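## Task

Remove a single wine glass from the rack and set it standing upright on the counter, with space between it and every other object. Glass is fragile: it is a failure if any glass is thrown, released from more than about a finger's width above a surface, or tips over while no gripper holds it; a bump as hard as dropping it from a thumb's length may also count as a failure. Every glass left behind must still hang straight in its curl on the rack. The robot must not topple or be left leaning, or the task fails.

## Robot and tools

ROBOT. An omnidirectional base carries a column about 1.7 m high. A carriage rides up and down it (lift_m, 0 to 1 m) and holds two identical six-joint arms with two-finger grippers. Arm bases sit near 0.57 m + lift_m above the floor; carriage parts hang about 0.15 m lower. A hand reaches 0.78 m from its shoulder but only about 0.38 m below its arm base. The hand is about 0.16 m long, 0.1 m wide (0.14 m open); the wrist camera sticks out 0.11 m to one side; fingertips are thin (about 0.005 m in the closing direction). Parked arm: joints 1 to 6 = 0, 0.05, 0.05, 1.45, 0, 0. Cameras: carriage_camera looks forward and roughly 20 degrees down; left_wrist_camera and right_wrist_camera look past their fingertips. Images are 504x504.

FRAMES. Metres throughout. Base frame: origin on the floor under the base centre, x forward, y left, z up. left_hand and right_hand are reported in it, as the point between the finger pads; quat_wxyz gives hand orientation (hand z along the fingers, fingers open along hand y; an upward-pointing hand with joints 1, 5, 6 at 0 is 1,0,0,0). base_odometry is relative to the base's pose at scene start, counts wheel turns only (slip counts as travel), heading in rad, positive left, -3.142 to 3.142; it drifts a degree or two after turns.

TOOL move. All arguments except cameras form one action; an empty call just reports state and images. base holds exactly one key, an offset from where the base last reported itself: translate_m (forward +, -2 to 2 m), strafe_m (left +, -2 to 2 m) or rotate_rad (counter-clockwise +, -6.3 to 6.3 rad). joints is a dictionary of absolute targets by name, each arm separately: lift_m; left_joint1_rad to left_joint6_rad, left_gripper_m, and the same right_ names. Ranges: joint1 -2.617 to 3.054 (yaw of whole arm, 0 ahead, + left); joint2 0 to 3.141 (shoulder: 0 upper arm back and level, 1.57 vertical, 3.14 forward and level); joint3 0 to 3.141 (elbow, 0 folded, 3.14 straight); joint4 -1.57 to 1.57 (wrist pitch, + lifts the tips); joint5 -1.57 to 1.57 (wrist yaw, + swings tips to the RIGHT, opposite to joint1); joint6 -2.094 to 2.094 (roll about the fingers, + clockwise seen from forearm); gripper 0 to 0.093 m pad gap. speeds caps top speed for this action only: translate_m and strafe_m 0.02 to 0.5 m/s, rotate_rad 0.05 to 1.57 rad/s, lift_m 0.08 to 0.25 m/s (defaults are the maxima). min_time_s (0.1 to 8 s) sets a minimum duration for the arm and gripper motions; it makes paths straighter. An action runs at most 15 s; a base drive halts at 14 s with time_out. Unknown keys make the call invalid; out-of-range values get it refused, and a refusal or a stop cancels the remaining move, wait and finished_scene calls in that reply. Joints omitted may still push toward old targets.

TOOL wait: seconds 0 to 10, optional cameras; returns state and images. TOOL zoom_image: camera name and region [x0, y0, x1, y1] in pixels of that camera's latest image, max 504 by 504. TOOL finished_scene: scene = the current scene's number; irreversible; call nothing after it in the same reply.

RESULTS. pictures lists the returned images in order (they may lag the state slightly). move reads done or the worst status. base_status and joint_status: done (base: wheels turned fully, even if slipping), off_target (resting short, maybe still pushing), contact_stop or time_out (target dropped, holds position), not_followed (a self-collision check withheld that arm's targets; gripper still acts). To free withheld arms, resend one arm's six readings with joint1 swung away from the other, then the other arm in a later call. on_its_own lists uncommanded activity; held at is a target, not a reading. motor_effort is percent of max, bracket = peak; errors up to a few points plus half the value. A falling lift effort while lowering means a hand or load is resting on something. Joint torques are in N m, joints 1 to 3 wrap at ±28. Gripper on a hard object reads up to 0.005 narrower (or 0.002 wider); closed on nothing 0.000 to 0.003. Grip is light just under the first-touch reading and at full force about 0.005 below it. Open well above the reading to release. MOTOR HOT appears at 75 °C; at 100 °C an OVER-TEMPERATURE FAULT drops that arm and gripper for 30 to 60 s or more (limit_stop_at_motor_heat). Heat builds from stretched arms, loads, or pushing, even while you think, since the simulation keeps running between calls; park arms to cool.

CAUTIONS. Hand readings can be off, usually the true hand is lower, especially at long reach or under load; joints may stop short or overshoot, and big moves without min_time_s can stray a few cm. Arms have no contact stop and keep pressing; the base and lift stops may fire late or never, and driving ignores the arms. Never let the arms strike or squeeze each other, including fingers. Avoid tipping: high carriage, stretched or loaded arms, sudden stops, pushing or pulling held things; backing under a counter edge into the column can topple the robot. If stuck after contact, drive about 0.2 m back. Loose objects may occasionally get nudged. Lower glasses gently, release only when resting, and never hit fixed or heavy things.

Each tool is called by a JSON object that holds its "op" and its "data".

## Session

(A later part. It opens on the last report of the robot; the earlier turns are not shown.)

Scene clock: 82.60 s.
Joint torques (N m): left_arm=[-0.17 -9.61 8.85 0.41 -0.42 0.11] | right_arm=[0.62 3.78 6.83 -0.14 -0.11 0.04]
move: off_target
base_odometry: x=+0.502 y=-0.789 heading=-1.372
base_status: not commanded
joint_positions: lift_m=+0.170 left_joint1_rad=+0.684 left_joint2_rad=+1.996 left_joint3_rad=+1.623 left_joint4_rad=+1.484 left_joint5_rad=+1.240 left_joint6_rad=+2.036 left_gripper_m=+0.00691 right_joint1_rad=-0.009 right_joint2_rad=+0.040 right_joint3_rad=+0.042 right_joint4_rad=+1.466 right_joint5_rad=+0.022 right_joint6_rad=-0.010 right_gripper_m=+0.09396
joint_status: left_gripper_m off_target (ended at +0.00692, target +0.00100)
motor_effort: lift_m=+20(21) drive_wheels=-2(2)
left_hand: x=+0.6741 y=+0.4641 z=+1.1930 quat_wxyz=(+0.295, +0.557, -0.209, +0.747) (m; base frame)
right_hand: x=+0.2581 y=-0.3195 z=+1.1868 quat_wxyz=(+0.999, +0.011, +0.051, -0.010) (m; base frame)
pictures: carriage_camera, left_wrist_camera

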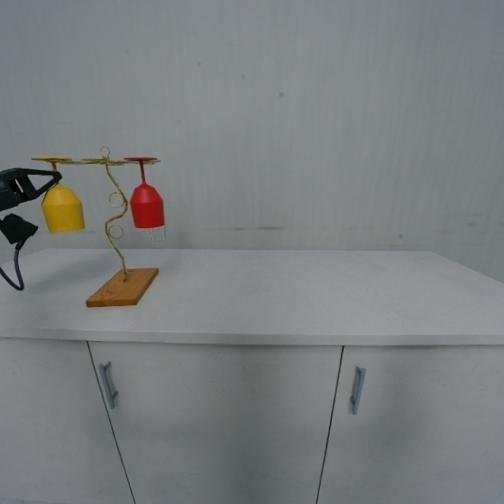

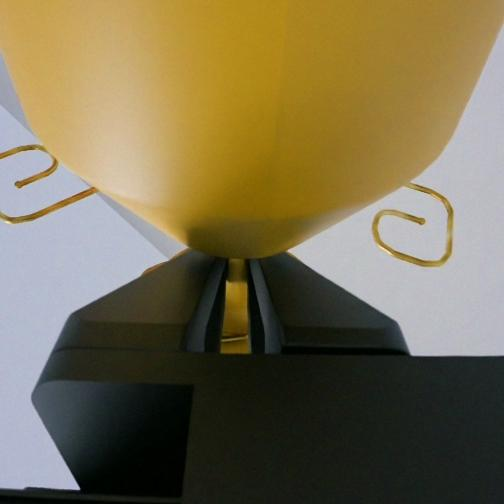

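{"op": "move", "data": {"joints": {"lift_m": 0.183}, "speeds": {"lift_m": 0.08}, "cameras": ["carriage_camera", "left_wrist_camera"]}}

{"op": "zoom_image", "data": {"camera": "carriage_camera", "region": [0, 120, 150, 270]}}

{"op": "zoom_image", "data": {"camera": "left_wrist_camera", "region": [0, 100, 350, 400]}}

Scene clock: 84.40 s.
Joint torques (N m): left_arm=[-0.32 -9.96 8.69 0.49 -0.49 0.13] | right_arm=[0.66 3.85 6.78 -0.16 -0.12 0.05]
move: done
base_odometry: x=+0.502 y=-0.789 heading=-1.372
base_status: not commanded
joint_positions: lift_m=+0.183 left_joint1_rad=+0.684 left_joint2_rad=+1.999 left_joint3_rad=+1.625 left_joint4_rad=+1.483 left_joint5_rad=+1.248 left_joint6_rad=+2.036 left_gripper_m=+0.00691 right_joint1_rad=-0.009 right_joint2_rad=+0.040 right_joint3_rad=+0.042 right_joint4_rad=+1.466 right_joint5_rad=+0.022 right_joint6_rad=-0.010 right_gripper_m=+0.09396
joint_status: all done
motor_effort: lift_m=+23(29) drive_wheels=-2(3)
left_hand: x=+0.6746 y=+0.4639 z=+1.2040 quat_wxyz=(+0.296, +0.560, -0.211, +0.745) (m; base frame)
right_hand: x=+0.2581 y=-0.3195 z=+1.1994 quat_wxyz=(+0.999, +0.011, +0.051, -0.010) (m; base frame)
pictures: carriage_camera, left_wrist_camera

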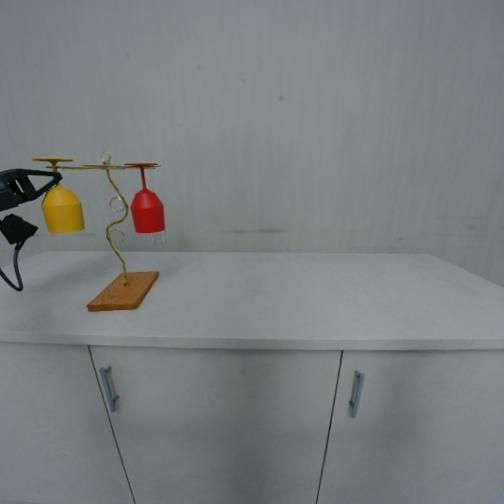

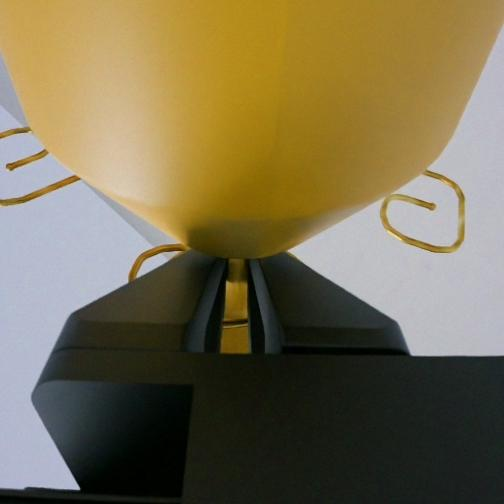

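Scaled by 3.360 from the camera's 504x504 image, which has a finer 720x720 frame.

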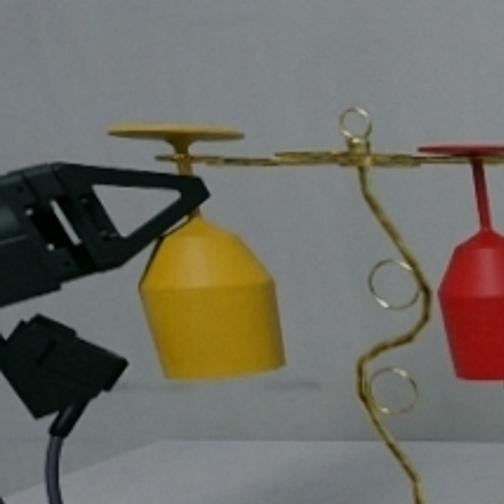

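Scaled by 1.440 from the camera's 504x504 image, which has a finer 720x720 frame.

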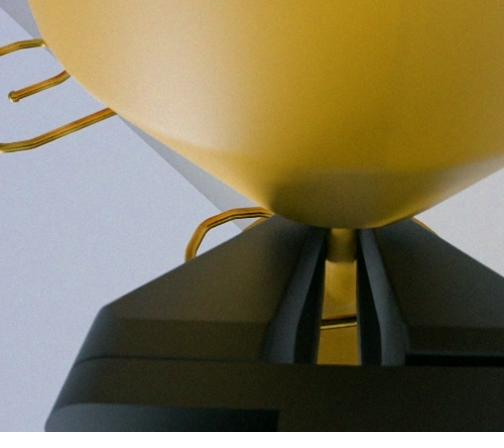

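{"op": "move", "data": {"base": {"strafe_m": -0.004}, "speeds": {"strafe_m": 0.02}, "cameras": []}}

{"op": "move", "data": {"base": {"translate_m": 0.005}, "speeds": {"translate_m": 0.02}, "cameras": []}}

{"op": "move", "data": {"base": {"strafe_m": -0.008}, "speeds": {"strafe_m": 0.02}, "cameras": ["carriage_camera", "left_wrist_camera"]}}

{"op": "zoom_image", "data": {"camera": "left_wrist_camera", "region": [0, 100, 350, 400]}}

{"op": "zoom_image", "data": {"camera": "carriage_camera", "region": [0, 120, 150, 270]}}

Scene clock: 87.50 s.
Joint torques (N m): left_arm=[-0.06 -9.81 8.69 0.43 -0.49 0.11] | right_arm=[0.65 3.77 6.76 -0.13 -0.13 0.06]
move: done
base_odometry: x=+0.498 y=-0.789 heading=-1.372
base_status: done
joint_positions: lift_m=+0.183 left_joint1_rad=+0.684 left_joint2_rad=+1.999 left_joint3_rad=+1.625 left_joint4_rad=+1.482 left_joint5_rad=+1.249 left_joint6_rad=+2.036 left_gripper_m=+0.00691 right_joint1_rad=-0.009 right_joint2_rad=+0.040 right_joint3_rad=+0.042 right_joint4_rad=+1.466 right_joint5_rad=+0.022 right_joint6_rad=-0.010 right_gripper_m=+0.09396
joint_status: not commanded
motor_effort: lift_m=+24(24) drive_wheels=-3(5)
left_hand: x=+0.6747 y=+0.4635 z=+1.2038 quat_wxyz=(+0.296, +0.560, -0.211, +0.744) (m; base frame)
right_hand: x=+0.2581 y=-0.3195 z=+1.1994 quat_wxyz=(+0.999, +0.011, +0.051, -0.010) (m; base frame)
pictures: none
No camera images: "cameras" was empty.

Scene clock: 88.17 s.
Joint torques (N m): left_arm=[-0.28 -9.96 8.55 0.46 -0.49 0.13] | right_arm=[0.62 3.79 6.86 -0.14 -0.12 0.05]
move: done
base_odometry: x=+0.499 y=-0.794 heading=-1.372
base_status: done
joint_positions: lift_m=+0.183 left_joint1_rad=+0.684 left_joint2_rad=+1.999 left_joint3_rad=+1.625 left_joint4_rad=+1.481 left_joint5_rad=+1.250 left_joint6_rad=+2.036 left_gripper_m=+0.00691 right_joint1_rad=-0.009 right_joint2_rad=+0.040 right_joint3_rad=+0.042 right_joint4_rad=+1.466 right_joint5_rad=+0.022 right_joint6_rad=-0.010 right_gripper_m=+0.09396
joint_status: not commanded
motor_effort: lift_m=+24(24) drive_wheels=+1(4)
left_hand: x=+0.6748 y=+0.4637 z=+1.2035 quat_wxyz=(+0.297, +0.561, -0.211, +0.744) (m; base frame)
right_hand: x=+0.2581 y=-0.3195 z=+1.1994 quat_wxyz=(+0.999, +0.011, +0.051, -0.010) (m; base frame)
pictures: none
No camera images: "cameras" was empty.

Scene clock: 89.03 s.
Joint torques (N m): left_arm=[-0.12 -9.81 8.59 0.43 -0.55 0.13] | right_arm=[0.65 3.81 6.83 -0.12 -0.11 0.04]
move: done
base_odometry: x=+0.491 y=-0.796 heading=-1.372
base_status: done
joint_positions: lift_m=+0.183 left_joint1_rad=+0.683 left_joint2_rad=+1.999 left_joint3_rad=+1.625 left_joint4_rad=+1.480 left_joint5_rad=+1.251 left_joint6_rad=+2.036 left_gripper_m=+0.00691 right_joint1_rad=-0.009 right_joint2_rad=+0.040 right_joint3_rad=+0.042 right_joint4_rad=+1.466 right_joint5_rad=+0.022 right_joint6_rad=-0.010 right_gripper_m=+0.09396
joint_status: not commanded
motor_effort: lift_m=+24(24) drive_wheels=+0(4)
left_hand: x=+0.6750 y=+0.4632 z=+1.2035 quat_wxyz=(+0.297, +0.561, -0.211, +0.743) (m; base frame)
right_hand: x=+0.2581 y=-0.3195 z=+1.1994 quat_wxyz=(+0.999, +0.011, +0.051, -0.010) (m; base frame)
pictures: carriage_camera, left_wrist_camera

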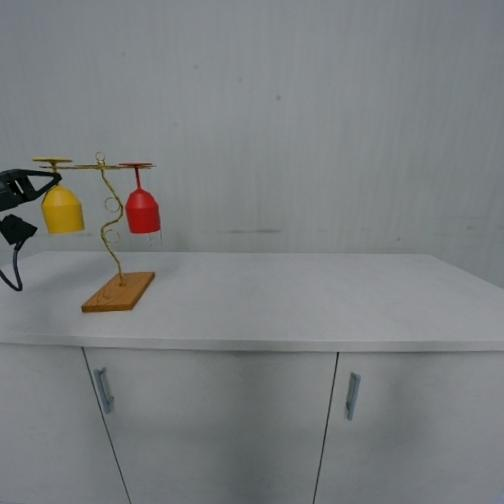

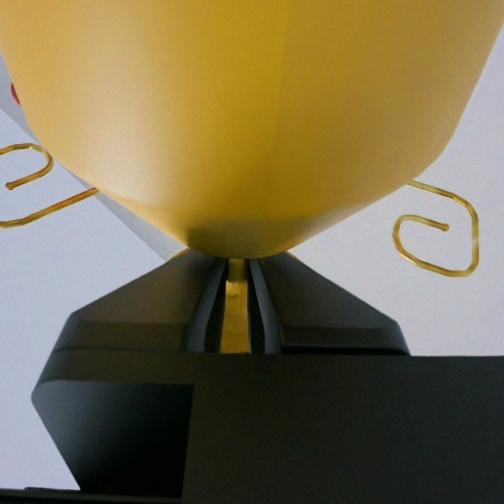

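Scaled by 1.440 from the camera's 504x504 image, which has a finer 720x720 frame.

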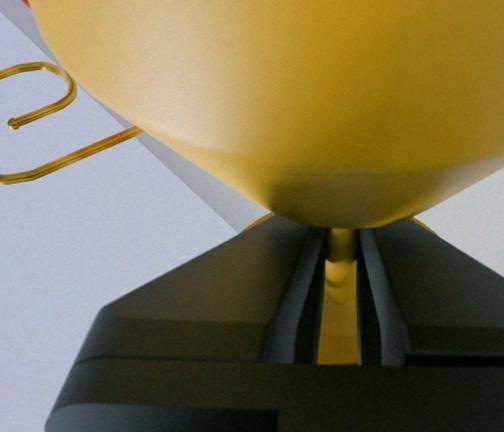

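Scaled by 3.360 from the camera's 504x504 image, which has a finer 720x720 frame.

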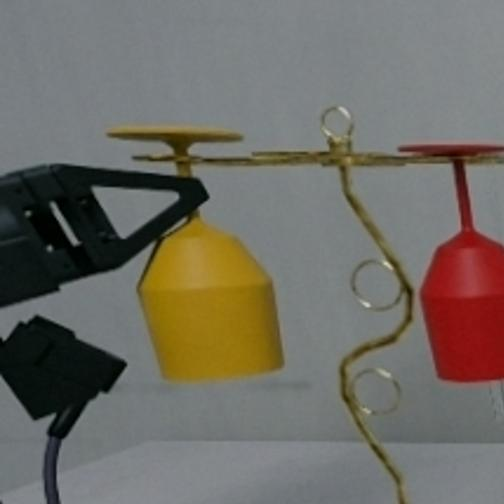

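{"op": "move", "data": {"base": {"translate_m": 0.006}, "speeds": {"translate_m": 0.02}, "cameras": []}}

{"op": "move", "data": {"base": {"strafe_m": -0.009}, "speeds": {"strafe_m": 0.02}, "cameras": []}}

{"op": "move", "data": {"base": {"translate_m": 0.005}, "speeds": {"translate_m": 0.02}, "cameras": ["carriage_camera", "left_wrist_camera"]}}

{"op": "zoom_image", "data": {"camera": "left_wrist_camera", "region": [0, 100, 350, 400]}}

{"op": "zoom_image", "data": {"camera": "carriage_camera", "region": [0, 120, 150, 270]}}

Scene clock: 91.10 s.
Joint torques (N m): left_arm=[-0.36 -9.88 8.62 0.45 -0.55 0.08] | right_arm=[0.62 3.7 6.82 -0.12 -0.09 0.03]
move: done
base_odometry: x=+0.492 y=-0.802 heading=-1.372
base_status: done
joint_positions: lift_m=+0.183 left_joint1_rad=+0.683 left_joint2_rad=+2.000 left_joint3_rad=+1.625 left_joint4_rad=+1.480 left_joint5_rad=+1.251 left_joint6_rad=+2.036 left_gripper_m=+0.00691 right_joint1_rad=-0.009 right_joint2_rad=+0.040 right_joint3_rad=+0.042 right_joint4_rad=+1.465 right_joint5_rad=+0.022 right_joint6_rad=-0.010 right_gripper_m=+0.09396
joint_status: not commanded
motor_effort: lift_m=+24(24) drive_wheels=+1(5)
left_hand: x=+0.6754 y=+0.4635 z=+1.2027 quat_wxyz=(+0.298, +0.561, -0.211, +0.743) (m; base frame)
right_hand: x=+0.2583 y=-0.3195 z=+1.1994 quat_wxyz=(+0.999, +0.011, +0.052, -0.010) (m; base frame)
pictures: none
No camera images: "cameras" was empty.

Scene clock: 91.93 s.
Joint torques (N m): left_arm=[-0.21 -10.04 8.46 0.45 -0.51 0.12] | right_arm=[0.66 3.81 6.84 -0.14 -0.11 0.04]
move: done
base_odometry: x=+0.483 y=-0.804 heading=-1.372
base_status: done
joint_positions: lift_m=+0.183 left_joint1_rad=+0.683 left_joint2_rad=+2.001 left_joint3_rad=+1.625 left_joint4_rad=+1.480 left_joint5_rad=+1.251 left_joint6_rad=+2.036 left_gripper_m=+0.00691 right_joint1_rad=-0.009 right_joint2_rad=+0.040 right_joint3_rad=+0.042 right_joint4_rad=+1.465 right_joint5_rad=+0.022 right_joint6_rad=-0.010 right_gripper_m=+0.09396
joint_status: not commanded
motor_effort: lift_m=+24(24) drive_wheels=+0(4)
left_hand: x=+0.6756 y=+0.4636 z=+1.2023 quat_wxyz=(+0.298, +0.562, -0.211, +0.743) (m; base frame)
right_hand: x=+0.2583 y=-0.3195 z=+1.1994 quat_wxyz=(+0.999, +0.011, +0.052, -0.010) (m; base frame)
pictures: none
No camera images: "cameras" was empty.

Scene clock: 92.57 s.
Joint torques (N m): left_arm=[-0.25 -10.03 8.69 0.49 -0.55 0.1] | right_arm=[0.61 3.84 6.75 -0.15 -0.12 0.03]
move: done
base_odometry: x=+0.484 y=-0.808 heading=-1.372
base_status: done
joint_positions: lift_m=+0.183 left_joint1_rad=+0.683 left_joint2_rad=+2.001 left_joint3_rad=+1.625 left_joint4_rad=+1.479 left_joint5_rad=+1.251 left_joint6_rad=+2.036 left_gripper_m=+0.00691 right_joint1_rad=-0.009 right_joint2_rad=+0.040 right_joint3_rad=+0.042 right_joint4_rad=+1.465 right_joint5_rad=+0.022 right_joint6_rad=-0.010 right_gripper_m=+0.09396
joint_status: not commanded
motor_effort: lift_m=+24(24) drive_wheels=-3(4)
left_hand: x=+0.6756 y=+0.4636 z=+1.2023 quat_wxyz=(+0.298, +0.562, -0.210, +0.743) (m; base frame)
right_hand: x=+0.2583 y=-0.3195 z=+1.1994 quat_wxyz=(+0.999, +0.011, +0.052, -0.010) (m; base frame)
pictures: carriage_camera, left_wrist_camera

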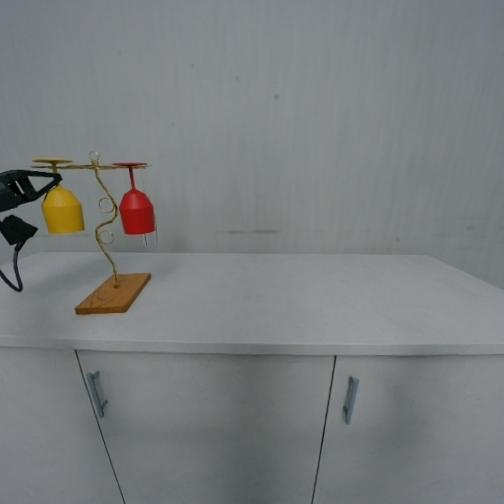

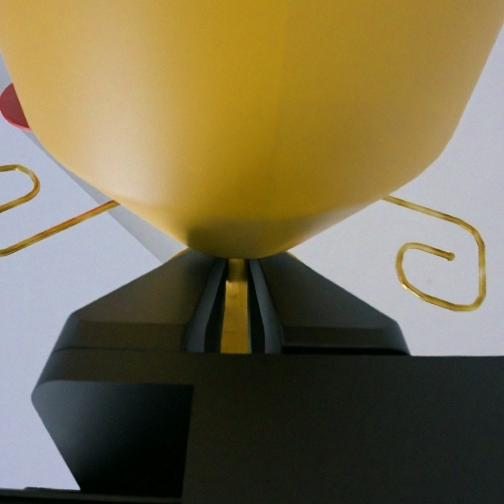

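Scaled by 1.440 from the camera's 504x504 image, which has a finer 720x720 frame.

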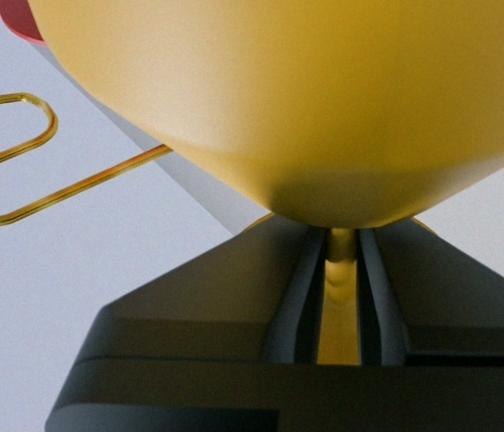

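Scaled by 3.360 from the camera's 504x504 image, which has a finer 720x720 frame.

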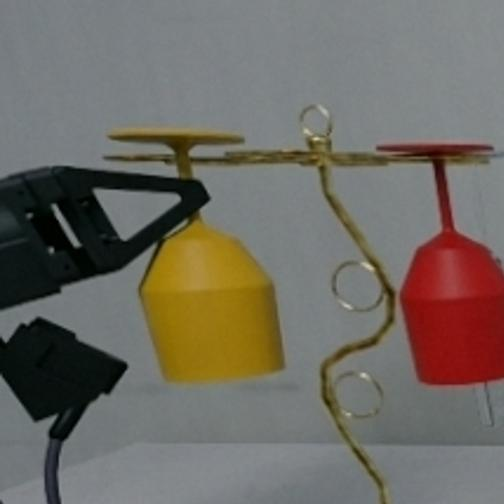

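{"op": "move", "data": {"base": {"strafe_m": -0.006}, "speeds": {"strafe_m": 0.02}, "cameras": []}}

{"op": "move", "data": {"base": {"translate_m": -0.008}, "speeds": {"translate_m": 0.02}, "cameras": ["carriage_camera", "left_wrist_camera"]}}

{"op": "zoom_image", "data": {"camera": "left_wrist_camera", "region": [0, 100, 350, 400]}}

{"op": "zoom_image", "data": {"camera": "carriage_camera", "region": [0, 120, 150, 270]}}

Scene clock: 97.57 s.
Joint torques (N m): left_arm=[-0.31 -10.02 8.7 0.47 -0.48 0.11] | right_arm=[0.61 3.77 6.86 -0.14 -0.12 0.03]
move: done
base_odometry: x=+0.479 y=-0.810 heading=-1.372
base_status: done
joint_positions: lift_m=+0.183 left_joint1_rad=+0.684 left_joint2_rad=+2.001 left_joint3_rad=+1.625 left_joint4_rad=+1.479 left_joint5_rad=+1.251 left_joint6_rad=+2.036 left_gripper_m=+0.00691 right_joint1_rad=-0.009 right_joint2_rad=+0.040 right_joint3_rad=+0.042 right_joint4_rad=+1.465 right_joint5_rad=+0.022 right_joint6_rad=-0.010 right_gripper_m=+0.09396
joint_status: not commanded
motor_effort: lift_m=+24(24) drive_wheels=+0(5)
left_hand: x=+0.6754 y=+0.4643 z=+1.2023 quat_wxyz=(+0.297, +0.562, -0.210, +0.743) (m; base frame)
right_hand: x=+0.2583 y=-0.3195 z=+1.1994 quat_wxyz=(+0.999, +0.011, +0.052, -0.010) (m; base frame)
pictures: none
No camera images: "cameras" was empty.

Scene clock: 98.37 s.
Joint torques (N m): left_arm=[-0.34 -10.19 8.61 0.51 -0.53 0.13] | right_arm=[0.58 3.73 6.75 -0.12 -0.13 0.05]
move: done
base_odometry: x=+0.477 y=-0.802 heading=-1.372
base_status: done
joint_positions: lift_m=+0.183 left_joint1_rad=+0.684 left_joint2_rad=+2.002 left_joint3_rad=+1.625 left_joint4_rad=+1.480 left_joint5_rad=+1.251 left_joint6_rad=+2.036 left_gripper_m=+0.00691 right_joint1_rad=-0.009 right_joint2_rad=+0.040 right_joint3_rad=+0.042 right_joint4_rad=+1.465 right_joint5_rad=+0.022 right_joint6_rad=-0.010 right_gripper_m=+0.09396
joint_status: not commanded
motor_effort: lift_m=+24(24) drive_wheels=-2(5)
left_hand: x=+0.6756 y=+0.4644 z=+1.2020 quat_wxyz=(+0.297, +0.562, -0.210, +0.743) (m; base frame)
right_hand: x=+0.2583 y=-0.3195 z=+1.1994 quat_wxyz=(+0.999, +0.011, +0.052, -0.010) (m; base frame)
pictures: carriage_camera, left_wrist_camera

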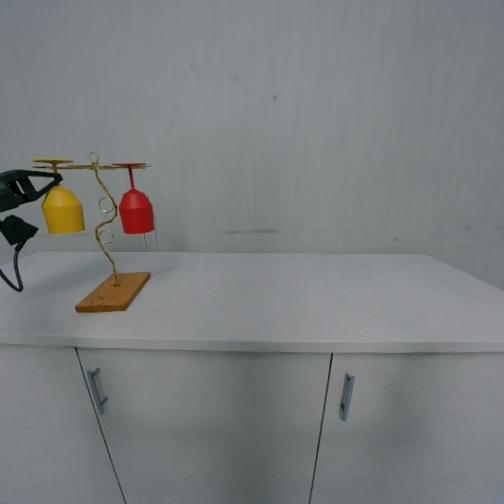

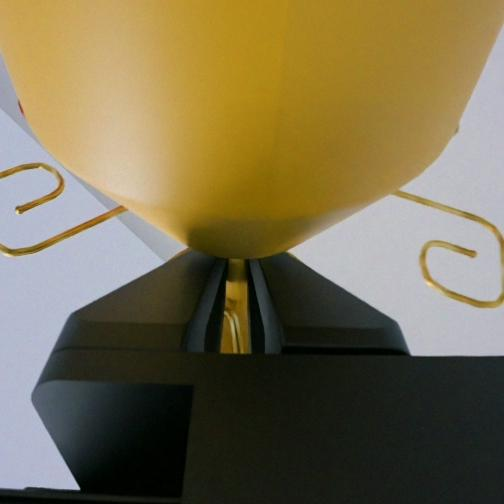

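Scaled by 1.440 from the camera's 504x504 image, which has a finer 720x720 frame.

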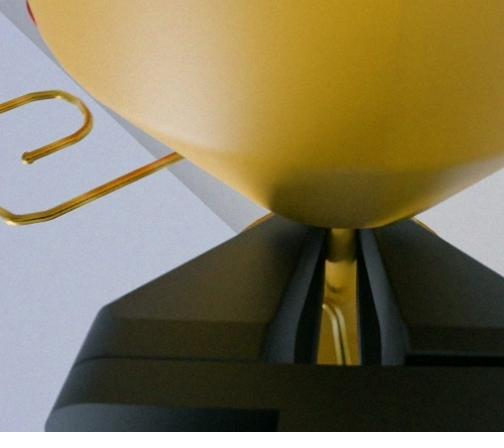

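Scaled by 3.360 from the camera's 504x504 image, which has a finer 720x720 frame.

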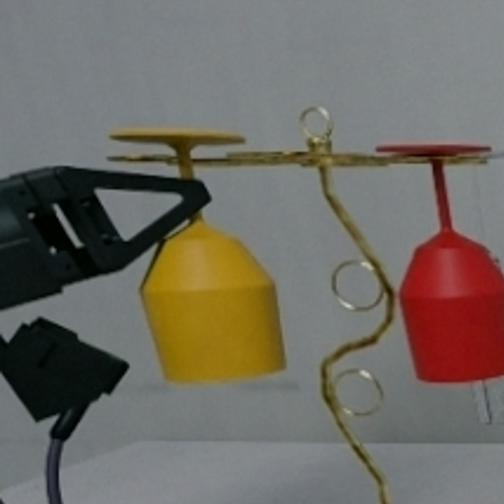

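{"op": "move", "data": {"base": {"strafe_m": -0.008}, "speeds": {"strafe_m": 0.02}, "cameras": ["left_wrist_camera"]}}

{"op": "zoom_image", "data": {"camera": "left_wrist_camera", "region": [100, 200, 350, 400]}}

{"op": "move", "data": {"base": {"translate_m": -0.008}, "speeds": {"translate_m": 0.02}, "cameras": ["left_wrist_camera"]}}

{"op": "zoom_image", "data": {"camera": "left_wrist_camera", "region": [100, 200, 350, 400]}}

Scene clock: 101.63 s.
Joint torques (N m): left_arm=[-0.47 -10.11 8.79 0.49 -0.53 0.1] | right_arm=[0.61 3.78 6.83 -0.11 -0.1 0.05]
move: done
base_odometry: x=+0.469 y=-0.804 heading=-1.372
base_status: done
joint_positions: lift_m=+0.183 left_joint1_rad=+0.685 left_joint2_rad=+2.002 left_joint3_rad=+1.625 left_joint4_rad=+1.479 left_joint5_rad=+1.251 left_joint6_rad=+2.036 left_gripper_m=+0.00691 right_joint1_rad=-0.009 right_joint2_rad=+0.040 right_joint3_rad=+0.042 right_joint4_rad=+1.465 right_joint5_rad=+0.022 right_joint6_rad=-0.010 right_gripper_m=+0.09396
joint_status: not commanded
motor_effort: lift_m=+23(24) drive_wheels=+0(5)
left_hand: x=+0.6755 y=+0.4646 z=+1.2020 quat_wxyz=(+0.297, +0.562, -0.210, +0.743) (m; base frame)
right_hand: x=+0.2583 y=-0.3195 z=+1.1994 quat_wxyz=(+0.999, +0.011, +0.052, -0.010) (m; base frame)
pictures: left_wrist_camera

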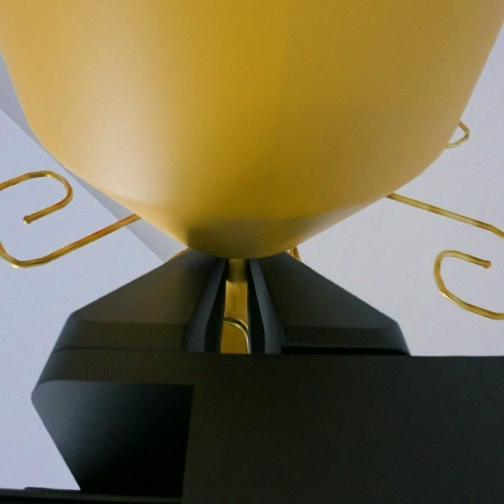

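Scaled by 2.016 from the camera's 504x504 image, which has a finer 720x720 frame.

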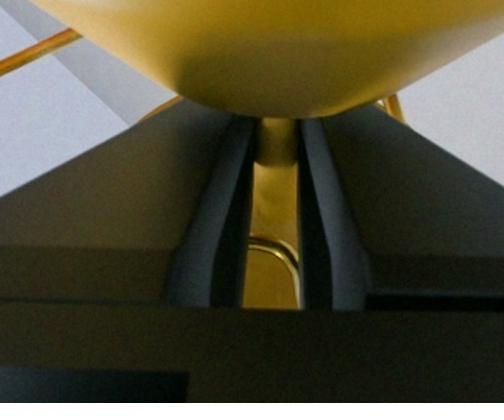

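Scene clock: 102.43 s.
Joint torques (N m): left_arm=[-0.03 -10.25 8.5 0.53 -0.55 0.11] | right_arm=[0.61 3.89 6.84 -0.14 -0.11 0.05]
move: done
base_odometry: x=+0.468 y=-0.796 heading=-1.372
base_status: done
joint_positions: lift_m=+0.183 left_joint1_rad=+0.684 left_joint2_rad=+2.002 left_joint3_rad=+1.625 left_joint4_rad=+1.480 left_joint5_rad=+1.255 left_joint6_rad=+2.036 left_gripper_m=+0.00691 right_joint1_rad=-0.009 right_joint2_rad=+0.040 right_joint3_rad=+0.042 right_joint4_rad=+1.465 right_joint5_rad=+0.022 right_joint6_rad=-0.010 right_gripper_m=+0.09396
joint_status: not commanded
motor_effort: lift_m=+24(24) drive_wheels=-2(2)
left_hand: x=+0.6755 y=+0.4639 z=+1.2015 quat_wxyz=(+0.298, +0.563, -0.211, +0.742) (m; base frame)
right_hand: x=+0.2584 y=-0.3195 z=+1.1994 quat_wxyz=(+0.999, +0.011, +0.052, -0.010) (m; base frame)
pictures: left_wrist_camera

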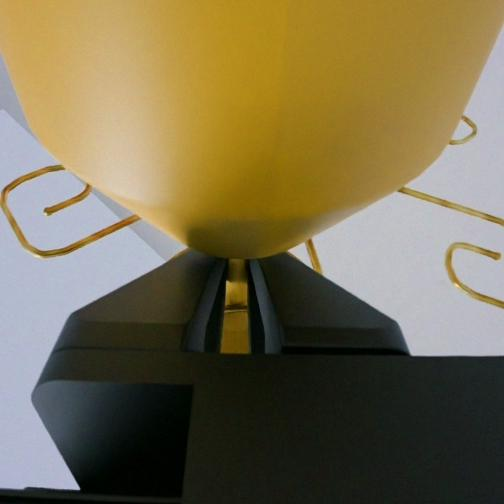

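Scaled by 2.016 from the camera's 504x504 image, which has a finer 720x720 frame.

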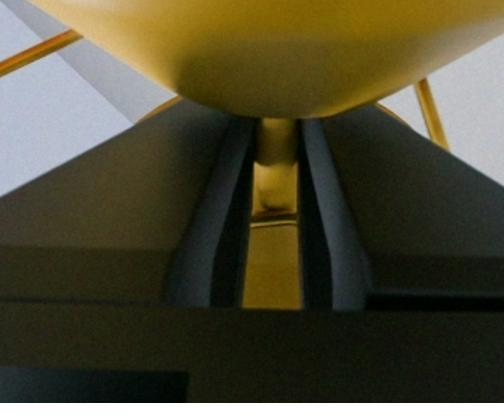

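{"op": "move", "data": {"base": {"translate_m": 0.005}, "speeds": {"translate_m": 0.02}, "cameras": []}}

{"op": "move", "data": {"base": {"strafe_m": -0.007}, "speeds": {"strafe_m": 0.02}, "cameras": ["left_wrist_camera", "carriage_camera"]}}

{"op": "zoom_image", "data": {"camera": "left_wrist_camera", "region": [100, 200, 350, 400]}}

{"op": "zoom_image", "data": {"camera": "carriage_camera", "region": [0, 120, 150, 270]}}

Scene clock: 105.23 s.
Joint torques (N m): left_arm=[-0.27 -10.04 8.42 0.5 -0.57 0.12] | right_arm=[0.66 3.71 6.83 -0.1 -0.12 0.04]
move: done
base_odometry: x=+0.469 y=-0.801 heading=-1.372
base_status: done
joint_positions: lift_m=+0.183 left_joint1_rad=+0.684 left_joint2_rad=+2.002 left_joint3_rad=+1.625 left_joint4_rad=+1.479 left_joint5_rad=+1.256 left_joint6_rad=+2.036 left_gripper_m=+0.00691 right_joint1_rad=-0.009 right_joint2_rad=+0.040 right_joint3_rad=+0.042 right_joint4_rad=+1.465 right_joint5_rad=+0.022 right_joint6_rad=-0.010 right_gripper_m=+0.09396
joint_status: not commanded
motor_effort: lift_m=+24(24) drive_wheels=-1(5)
left_hand: x=+0.6755 y=+0.4639 z=+1.2013 quat_wxyz=(+0.298, +0.563, -0.211, +0.741) (m; base frame)
right_hand: x=+0.2584 y=-0.3195 z=+1.1994 quat_wxyz=(+0.999, +0.011, +0.052, -0.010) (m; base frame)
pictures: none
No camera images: "cameras" was empty.

Scene clock: 106.10 s.
Joint torques (N m): left_arm=[-0.28 -10.09 8.83 0.46 -0.53 0.07] | right_arm=[0.64 3.81 6.74 -0.19 -0.11 0.04]
move: done
base_odometry: x=+0.462 y=-0.802 heading=-1.372
base_status: done
joint_positions: lift_m=+0.183 left_joint1_rad=+0.684 left_joint2_rad=+2.002 left_joint3_rad=+1.625 left_joint4_rad=+1.479 left_joint5_rad=+1.256 left_joint6_rad=+2.036 left_gripper_m=+0.00691 right_joint1_rad=-0.009 right_joint2_rad=+0.040 right_joint3_rad=+0.042 right_joint4_rad=+1.465 right_joint5_rad=+0.022 right_joint6_rad=-0.010 right_gripper_m=+0.09396
joint_status: not commanded
motor_effort: lift_m=+24(24) drive_wheels=-2(5)
left_hand: x=+0.6755 y=+0.4641 z=+1.2013 quat_wxyz=(+0.298, +0.563, -0.211, +0.741) (m; base frame)
right_hand: x=+0.2584 y=-0.3195 z=+1.1994 quat_wxyz=(+0.999, +0.011, +0.052, -0.010) (m; base frame)
pictures: carriage_camera, left_wrist_camera

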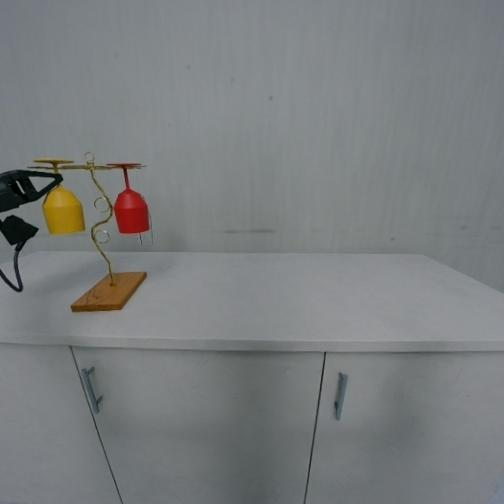

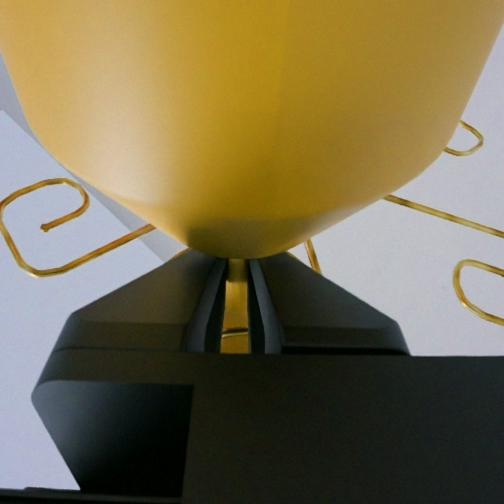

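Scaled by 2.016 from the camera's 504x504 image, which has a finer 720x720 frame.

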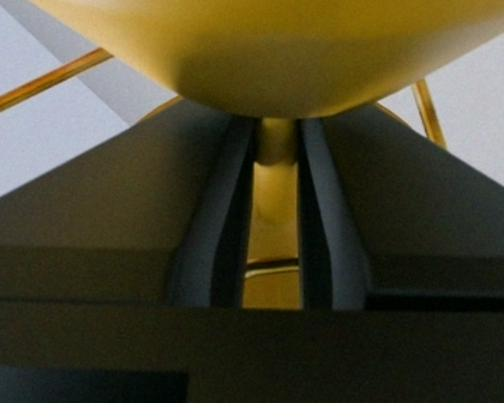

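Scaled by 3.360 from the camera's 504x504 image, which has a finer 720x720 frame.

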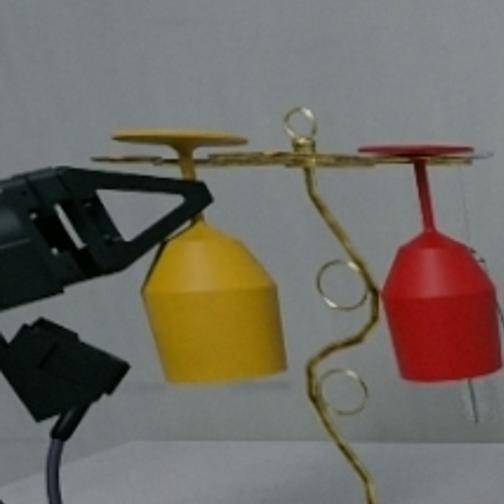

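{"op": "move", "data": {"base": {"strafe_m": -0.004}, "speeds": {"strafe_m": 0.02}, "cameras": []}}

{"op": "move", "data": {"base": {"translate_m": -0.01}, "speeds": {"translate_m": 0.02}, "cameras": ["left_wrist_camera"]}}

{"op": "zoom_image", "data": {"camera": "left_wrist_camera", "region": [100, 200, 350, 400]}}

{"op": "move", "data": {"base": {"strafe_m": -0.006}, "speeds": {"strafe_m": 0.02}, "cameras": ["left_wrist_camera"]}}

{"op": "zoom_image", "data": {"camera": "left_wrist_camera", "region": [100, 200, 350, 400]}}

Scene clock: 111.23 s.
Joint torques (N m): left_arm=[-0.36 -10.09 8.54 0.49 -0.56 0.13] | right_arm=[0.61 3.82 6.83 -0.13 -0.1 0.04]
move: done
base_odometry: x=+0.458 y=-0.803 heading=-1.372
base_status: done
joint_positions: lift_m=+0.183 left_joint1_rad=+0.683 left_joint2_rad=+2.002 left_joint3_rad=+1.625 left_joint4_rad=+1.479 left_joint5_rad=+1.256 left_joint6_rad=+2.036 left_gripper_m=+0.00691 right_joint1_rad=-0.009 right_joint2_rad=+0.040 right_joint3_rad=+0.042 right_joint4_rad=+1.465 right_joint5_rad=+0.022 right_joint6_rad=-0.010 right_gripper_m=+0.09396
joint_status: not commanded
motor_effort: lift_m=+24(24) drive_wheels=-2(5)
left_hand: x=+0.6757 y=+0.4636 z=+1.2013 quat_wxyz=(+0.298, +0.563, -0.211, +0.741) (m; base frame)
right_hand: x=+0.2584 y=-0.3195 z=+1.1994 quat_wxyz=(+0.999, +0.011, +0.052, -0.010) (m; base frame)
pictures: none
No camera images: "cameras" was empty.

Scene clock: 112.13 s.
Joint torques (N m): left_arm=[-0.12 -10.22 8.73 0.47 -0.6 0.15] | right_arm=[0.65 3.84 6.83 -0.16 -0.1 0.05]
move: done
base_odometry: x=+0.456 y=-0.793 heading=-1.372
base_status: done
joint_positions: lift_m=+0.183 left_joint1_rad=+0.683 left_joint2_rad=+2.002 left_joint3_rad=+1.625 left_joint4_rad=+1.479 left_joint5_rad=+1.256 left_joint6_rad=+2.036 left_gripper_m=+0.00691 right_joint1_rad=-0.009 right_joint2_rad=+0.040 right_joint3_rad=+0.042 right_joint4_rad=+1.465 right_joint5_rad=+0.022 right_joint6_rad=-0.010 right_gripper_m=+0.09396
joint_status: not commanded
motor_effort: lift_m=+24(24) drive_wheels=-2(2)
left_hand: x=+0.6757 y=+0.4634 z=+1.2013 quat_wxyz=(+0.298, +0.563, -0.211, +0.741) (m; base frame)
right_hand: x=+0.2583 y=-0.3195 z=+1.1994 quat_wxyz=(+0.999, +0.011, +0.052, -0.010) (m; base frame)
pictures: left_wrist_camera

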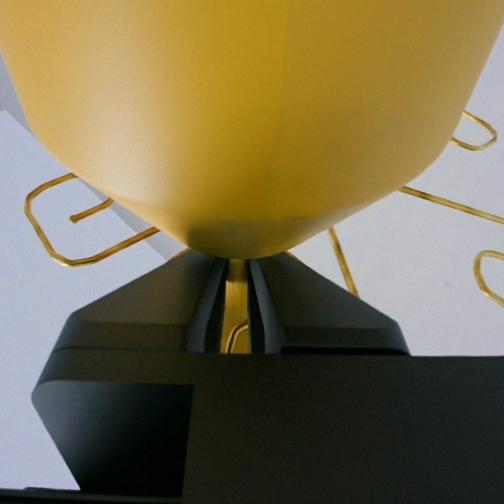

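Scaled by 2.016 from the camera's 504x504 image, which has a finer 720x720 frame.

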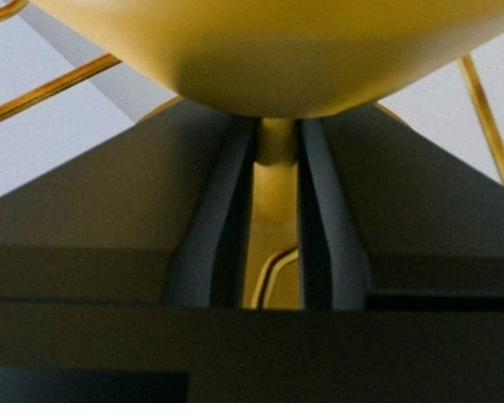

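Scene clock: 112.93 s.
Joint torques (N m): left_arm=[-0.28 -10.19 8.7 0.46 -0.56 0.1] | right_arm=[0.62 3.77 6.82 -0.11 -0.12 0.04]
move: done
base_odometry: x=+0.450 y=-0.794 heading=-1.372
base_status: done
joint_positions: lift_m=+0.183 left_joint1_rad=+0.684 left_joint2_rad=+2.002 left_joint3_rad=+1.625 left_joint4_rad=+1.479 left_joint5_rad=+1.256 left_joint6_rad=+2.036 left_gripper_m=+0.00691 right_joint1_rad=-0.009 right_joint2_rad=+0.040 right_joint3_rad=+0.042 right_joint4_rad=+1.465 right_joint5_rad=+0.022 right_joint6_rad=-0.010 right_gripper_m=+0.09396
joint_status: not commanded
motor_effort: lift_m=+24(24) drive_wheels=-2(5)
left_hand: x=+0.6756 y=+0.4638 z=+1.2013 quat_wxyz=(+0.298, +0.563, -0.211, +0.741) (m; base frame)
right_hand: x=+0.2583 y=-0.3195 z=+1.1994 quat_wxyz=(+0.999, +0.011, +0.052, -0.010) (m; base frame)
pictures: left_wrist_camera

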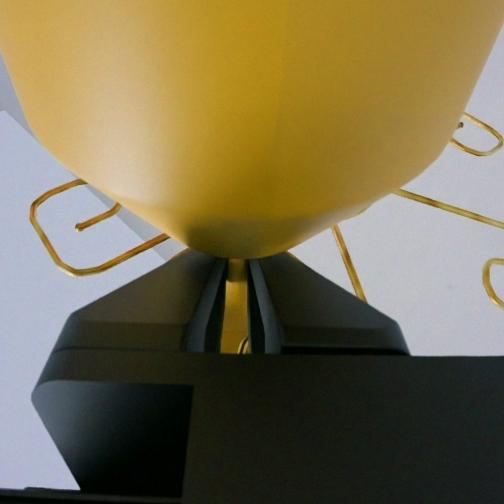

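Scaled by 2.016 from the camera's 504x504 image, which has a finer 720x720 frame.

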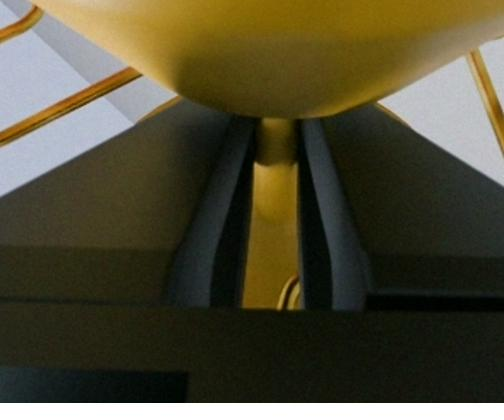

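{"op": "move", "data": {"base": {"translate_m": -0.03}, "speeds": {"translate_m": 0.03}, "cameras": ["carriage_camera", "left_wrist_camera"]}}

{"op": "zoom_image", "data": {"camera": "left_wrist_camera", "region": [0, 100, 350, 400]}}

{"op": "zoom_image", "data": {"camera": "carriage_camera", "region": [0, 120, 150, 270]}}

Scene clock: 117.07 s.
Joint torques (N m): left_arm=[-0.36 -10.06 8.49 0.47 -0.52 0.11] | right_arm=[0.64 3.82 6.83 -0.12 -0.1 0.04]
move: done
base_odometry: x=+0.444 y=-0.765 heading=-1.372
base_status: done
joint_positions: lift_m=+0.183 left_joint1_rad=+0.684 left_joint2_rad=+2.002 left_joint3_rad=+1.625 left_joint4_rad=+1.479 left_joint5_rad=+1.256 left_joint6_rad=+2.036 left_gripper_m=+0.00691 right_joint1_rad=-0.009 right_joint2_rad=+0.040 right_joint3_rad=+0.042 right_joint4_rad=+1.465 right_joint5_rad=+0.022 right_joint6_rad=-0.010 right_gripper_m=+0.09396
joint_status: not commanded
motor_effort: lift_m=+24(24) drive_wheels=-1(4)
left_hand: x=+0.6755 y=+0.4641 z=+1.2013 quat_wxyz=(+0.298, +0.563, -0.211, +0.741) (m; base frame)
right_hand: x=+0.2583 y=-0.3195 z=+1.1994 quat_wxyz=(+0.999, +0.011, +0.052, -0.010) (m; base frame)
pictures: carriage_camera, left_wrist_camera

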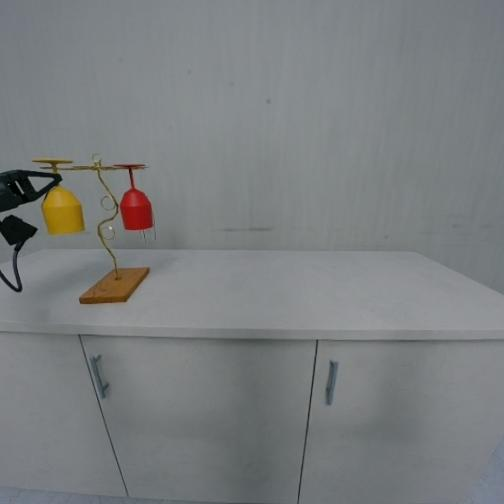

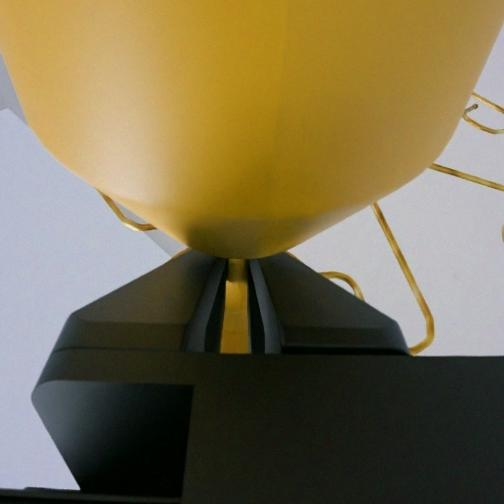

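Scaled by 1.440 from the camera's 504x504 image, which has a finer 720x720 frame.

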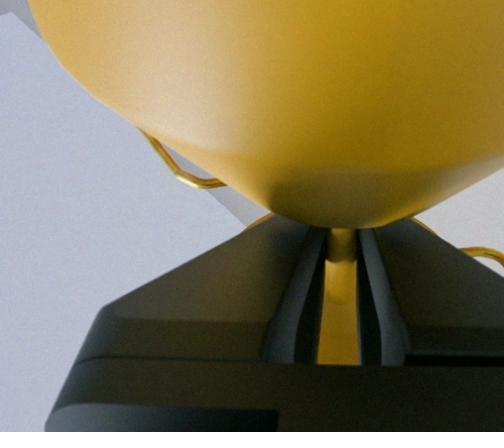

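Scaled by 3.360 from the camera's 504x504 image, which has a finer 720x720 frame.

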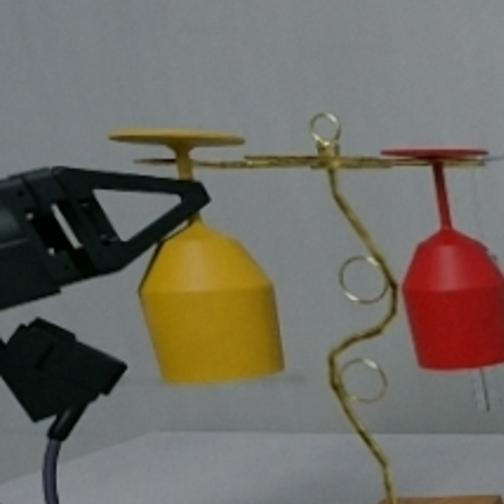

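{"op": "move", "data": {"base": {"translate_m": -0.04}, "speeds": {"translate_m": 0.03}, "cameras": ["left_wrist_camera"]}}

{"op": "zoom_image", "data": {"camera": "left_wrist_camera", "region": [0, 100, 350, 400]}}

{"op": "move", "data": {"base": {"translate_m": -0.05}, "speeds": {"translate_m": 0.04}, "cameras": ["carriage_camera", "left_wrist_camera"]}}

{"op": "zoom_image", "data": {"camera": "carriage_camera", "region": [0, 120, 150, 270]}}

Scene clock: 120.00 s.
Joint torques (N m): left_arm=[-0.54 -10.22 8.47 0.48 -0.62 0.1] | right_arm=[0.64 3.81 6.63 -0.09 -0.12 0.05]
move: done
base_odometry: x=+0.436 y=-0.726 heading=-1.372
base_status: done
joint_positions: lift_m=+0.183 left_joint1_rad=+0.684 left_joint2_rad=+2.002 left_joint3_rad=+1.625 left_joint4_rad=+1.479 left_joint5_rad=+1.256 left_joint6_rad=+2.036 left_gripper_m=+0.00691 right_joint1_rad=-0.009 right_joint2_rad=+0.040 right_joint3_rad=+0.042 right_joint4_rad=+1.465 right_joint5_rad=+0.022 right_joint6_rad=-0.010 right_gripper_m=+0.09396
joint_status: not commanded
motor_effort: lift_m=+24(24) drive_wheels=-1(6)
left_hand: x=+0.6755 y=+0.4641 z=+1.2013 quat_wxyz=(+0.298, +0.563, -0.211, +0.741) (m; base frame)
right_hand: x=+0.2584 y=-0.3195 z=+1.1994 quat_wxyz=(+0.999, +0.011, +0.052, -0.010) (m; base frame)
pictures: left_wrist_camera

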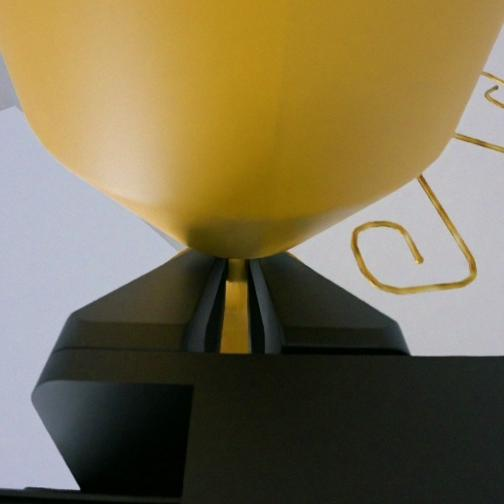

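Scaled by 1.440 from the camera's 504x504 image, which has a finer 720x720 frame.

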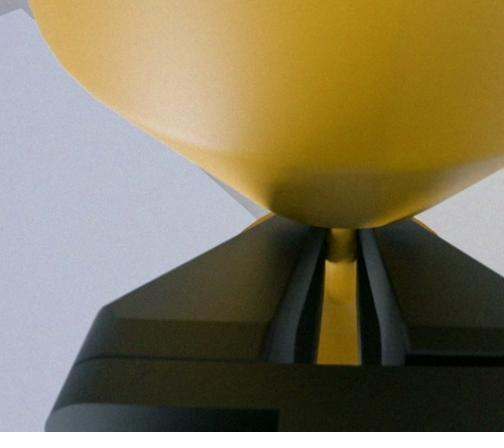

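Scene clock: 121.80 s.
Joint torques (N m): left_arm=[-0.17 -10.25 8.62 0.49 -0.52 0.1] | right_arm=[0.62 3.77 6.78 -0.18 -0.12 0.04]
move: done
base_odometry: x=+0.426 y=-0.677 heading=-1.372
base_status: done
joint_positions: lift_m=+0.183 left_joint1_rad=+0.684 left_joint2_rad=+2.002 left_joint3_rad=+1.625 left_joint4_rad=+1.479 left_joint5_rad=+1.256 left_joint6_rad=+2.036 left_gripper_m=+0.00691 right_joint1_rad=-0.009 right_joint2_rad=+0.040 right_joint3_rad=+0.042 right_joint4_rad=+1.465 right_joint5_rad=+0.022 right_joint6_rad=-0.010 right_gripper_m=+0.09396
joint_status: not commanded
motor_effort: lift_m=+24(24) drive_wheels=-1(7)
left_hand: x=+0.6756 y=+0.4639 z=+1.2013 quat_wxyz=(+0.298, +0.563, -0.211, +0.741) (m; base frame)
right_hand: x=+0.2584 y=-0.3195 z=+1.1994 quat_wxyz=(+0.999, +0.011, +0.052, -0.010) (m; base frame)
pictures: carriage_camera, left_wrist_camera

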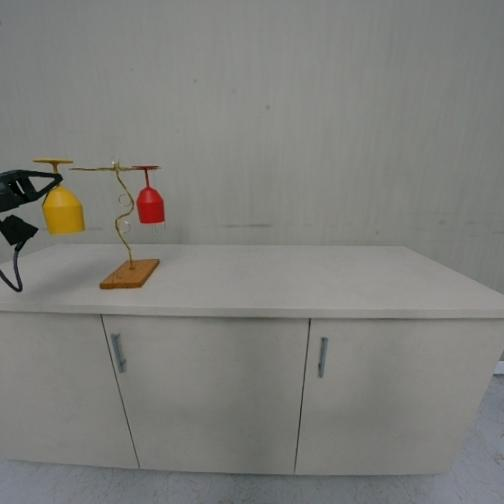

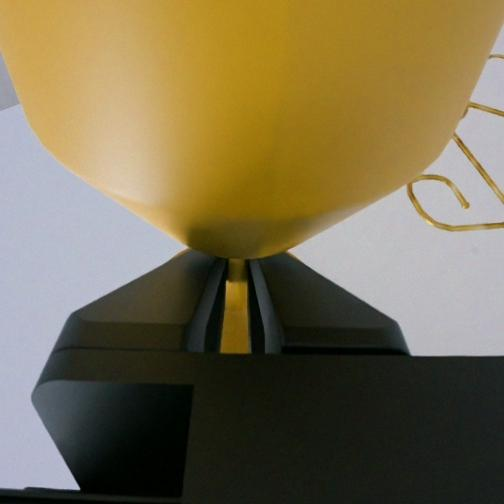

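Scaled by 3.360 from the camera's 504x504 image, which has a finer 720x720 frame.

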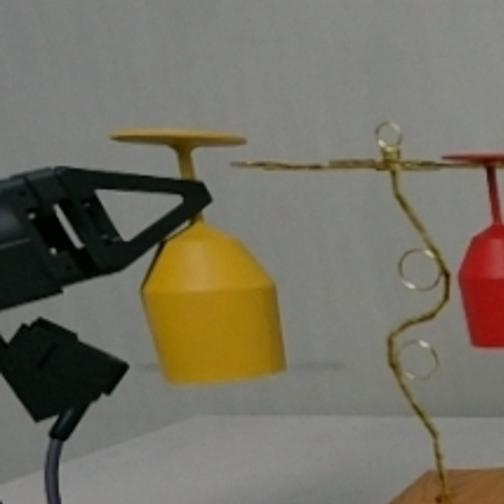

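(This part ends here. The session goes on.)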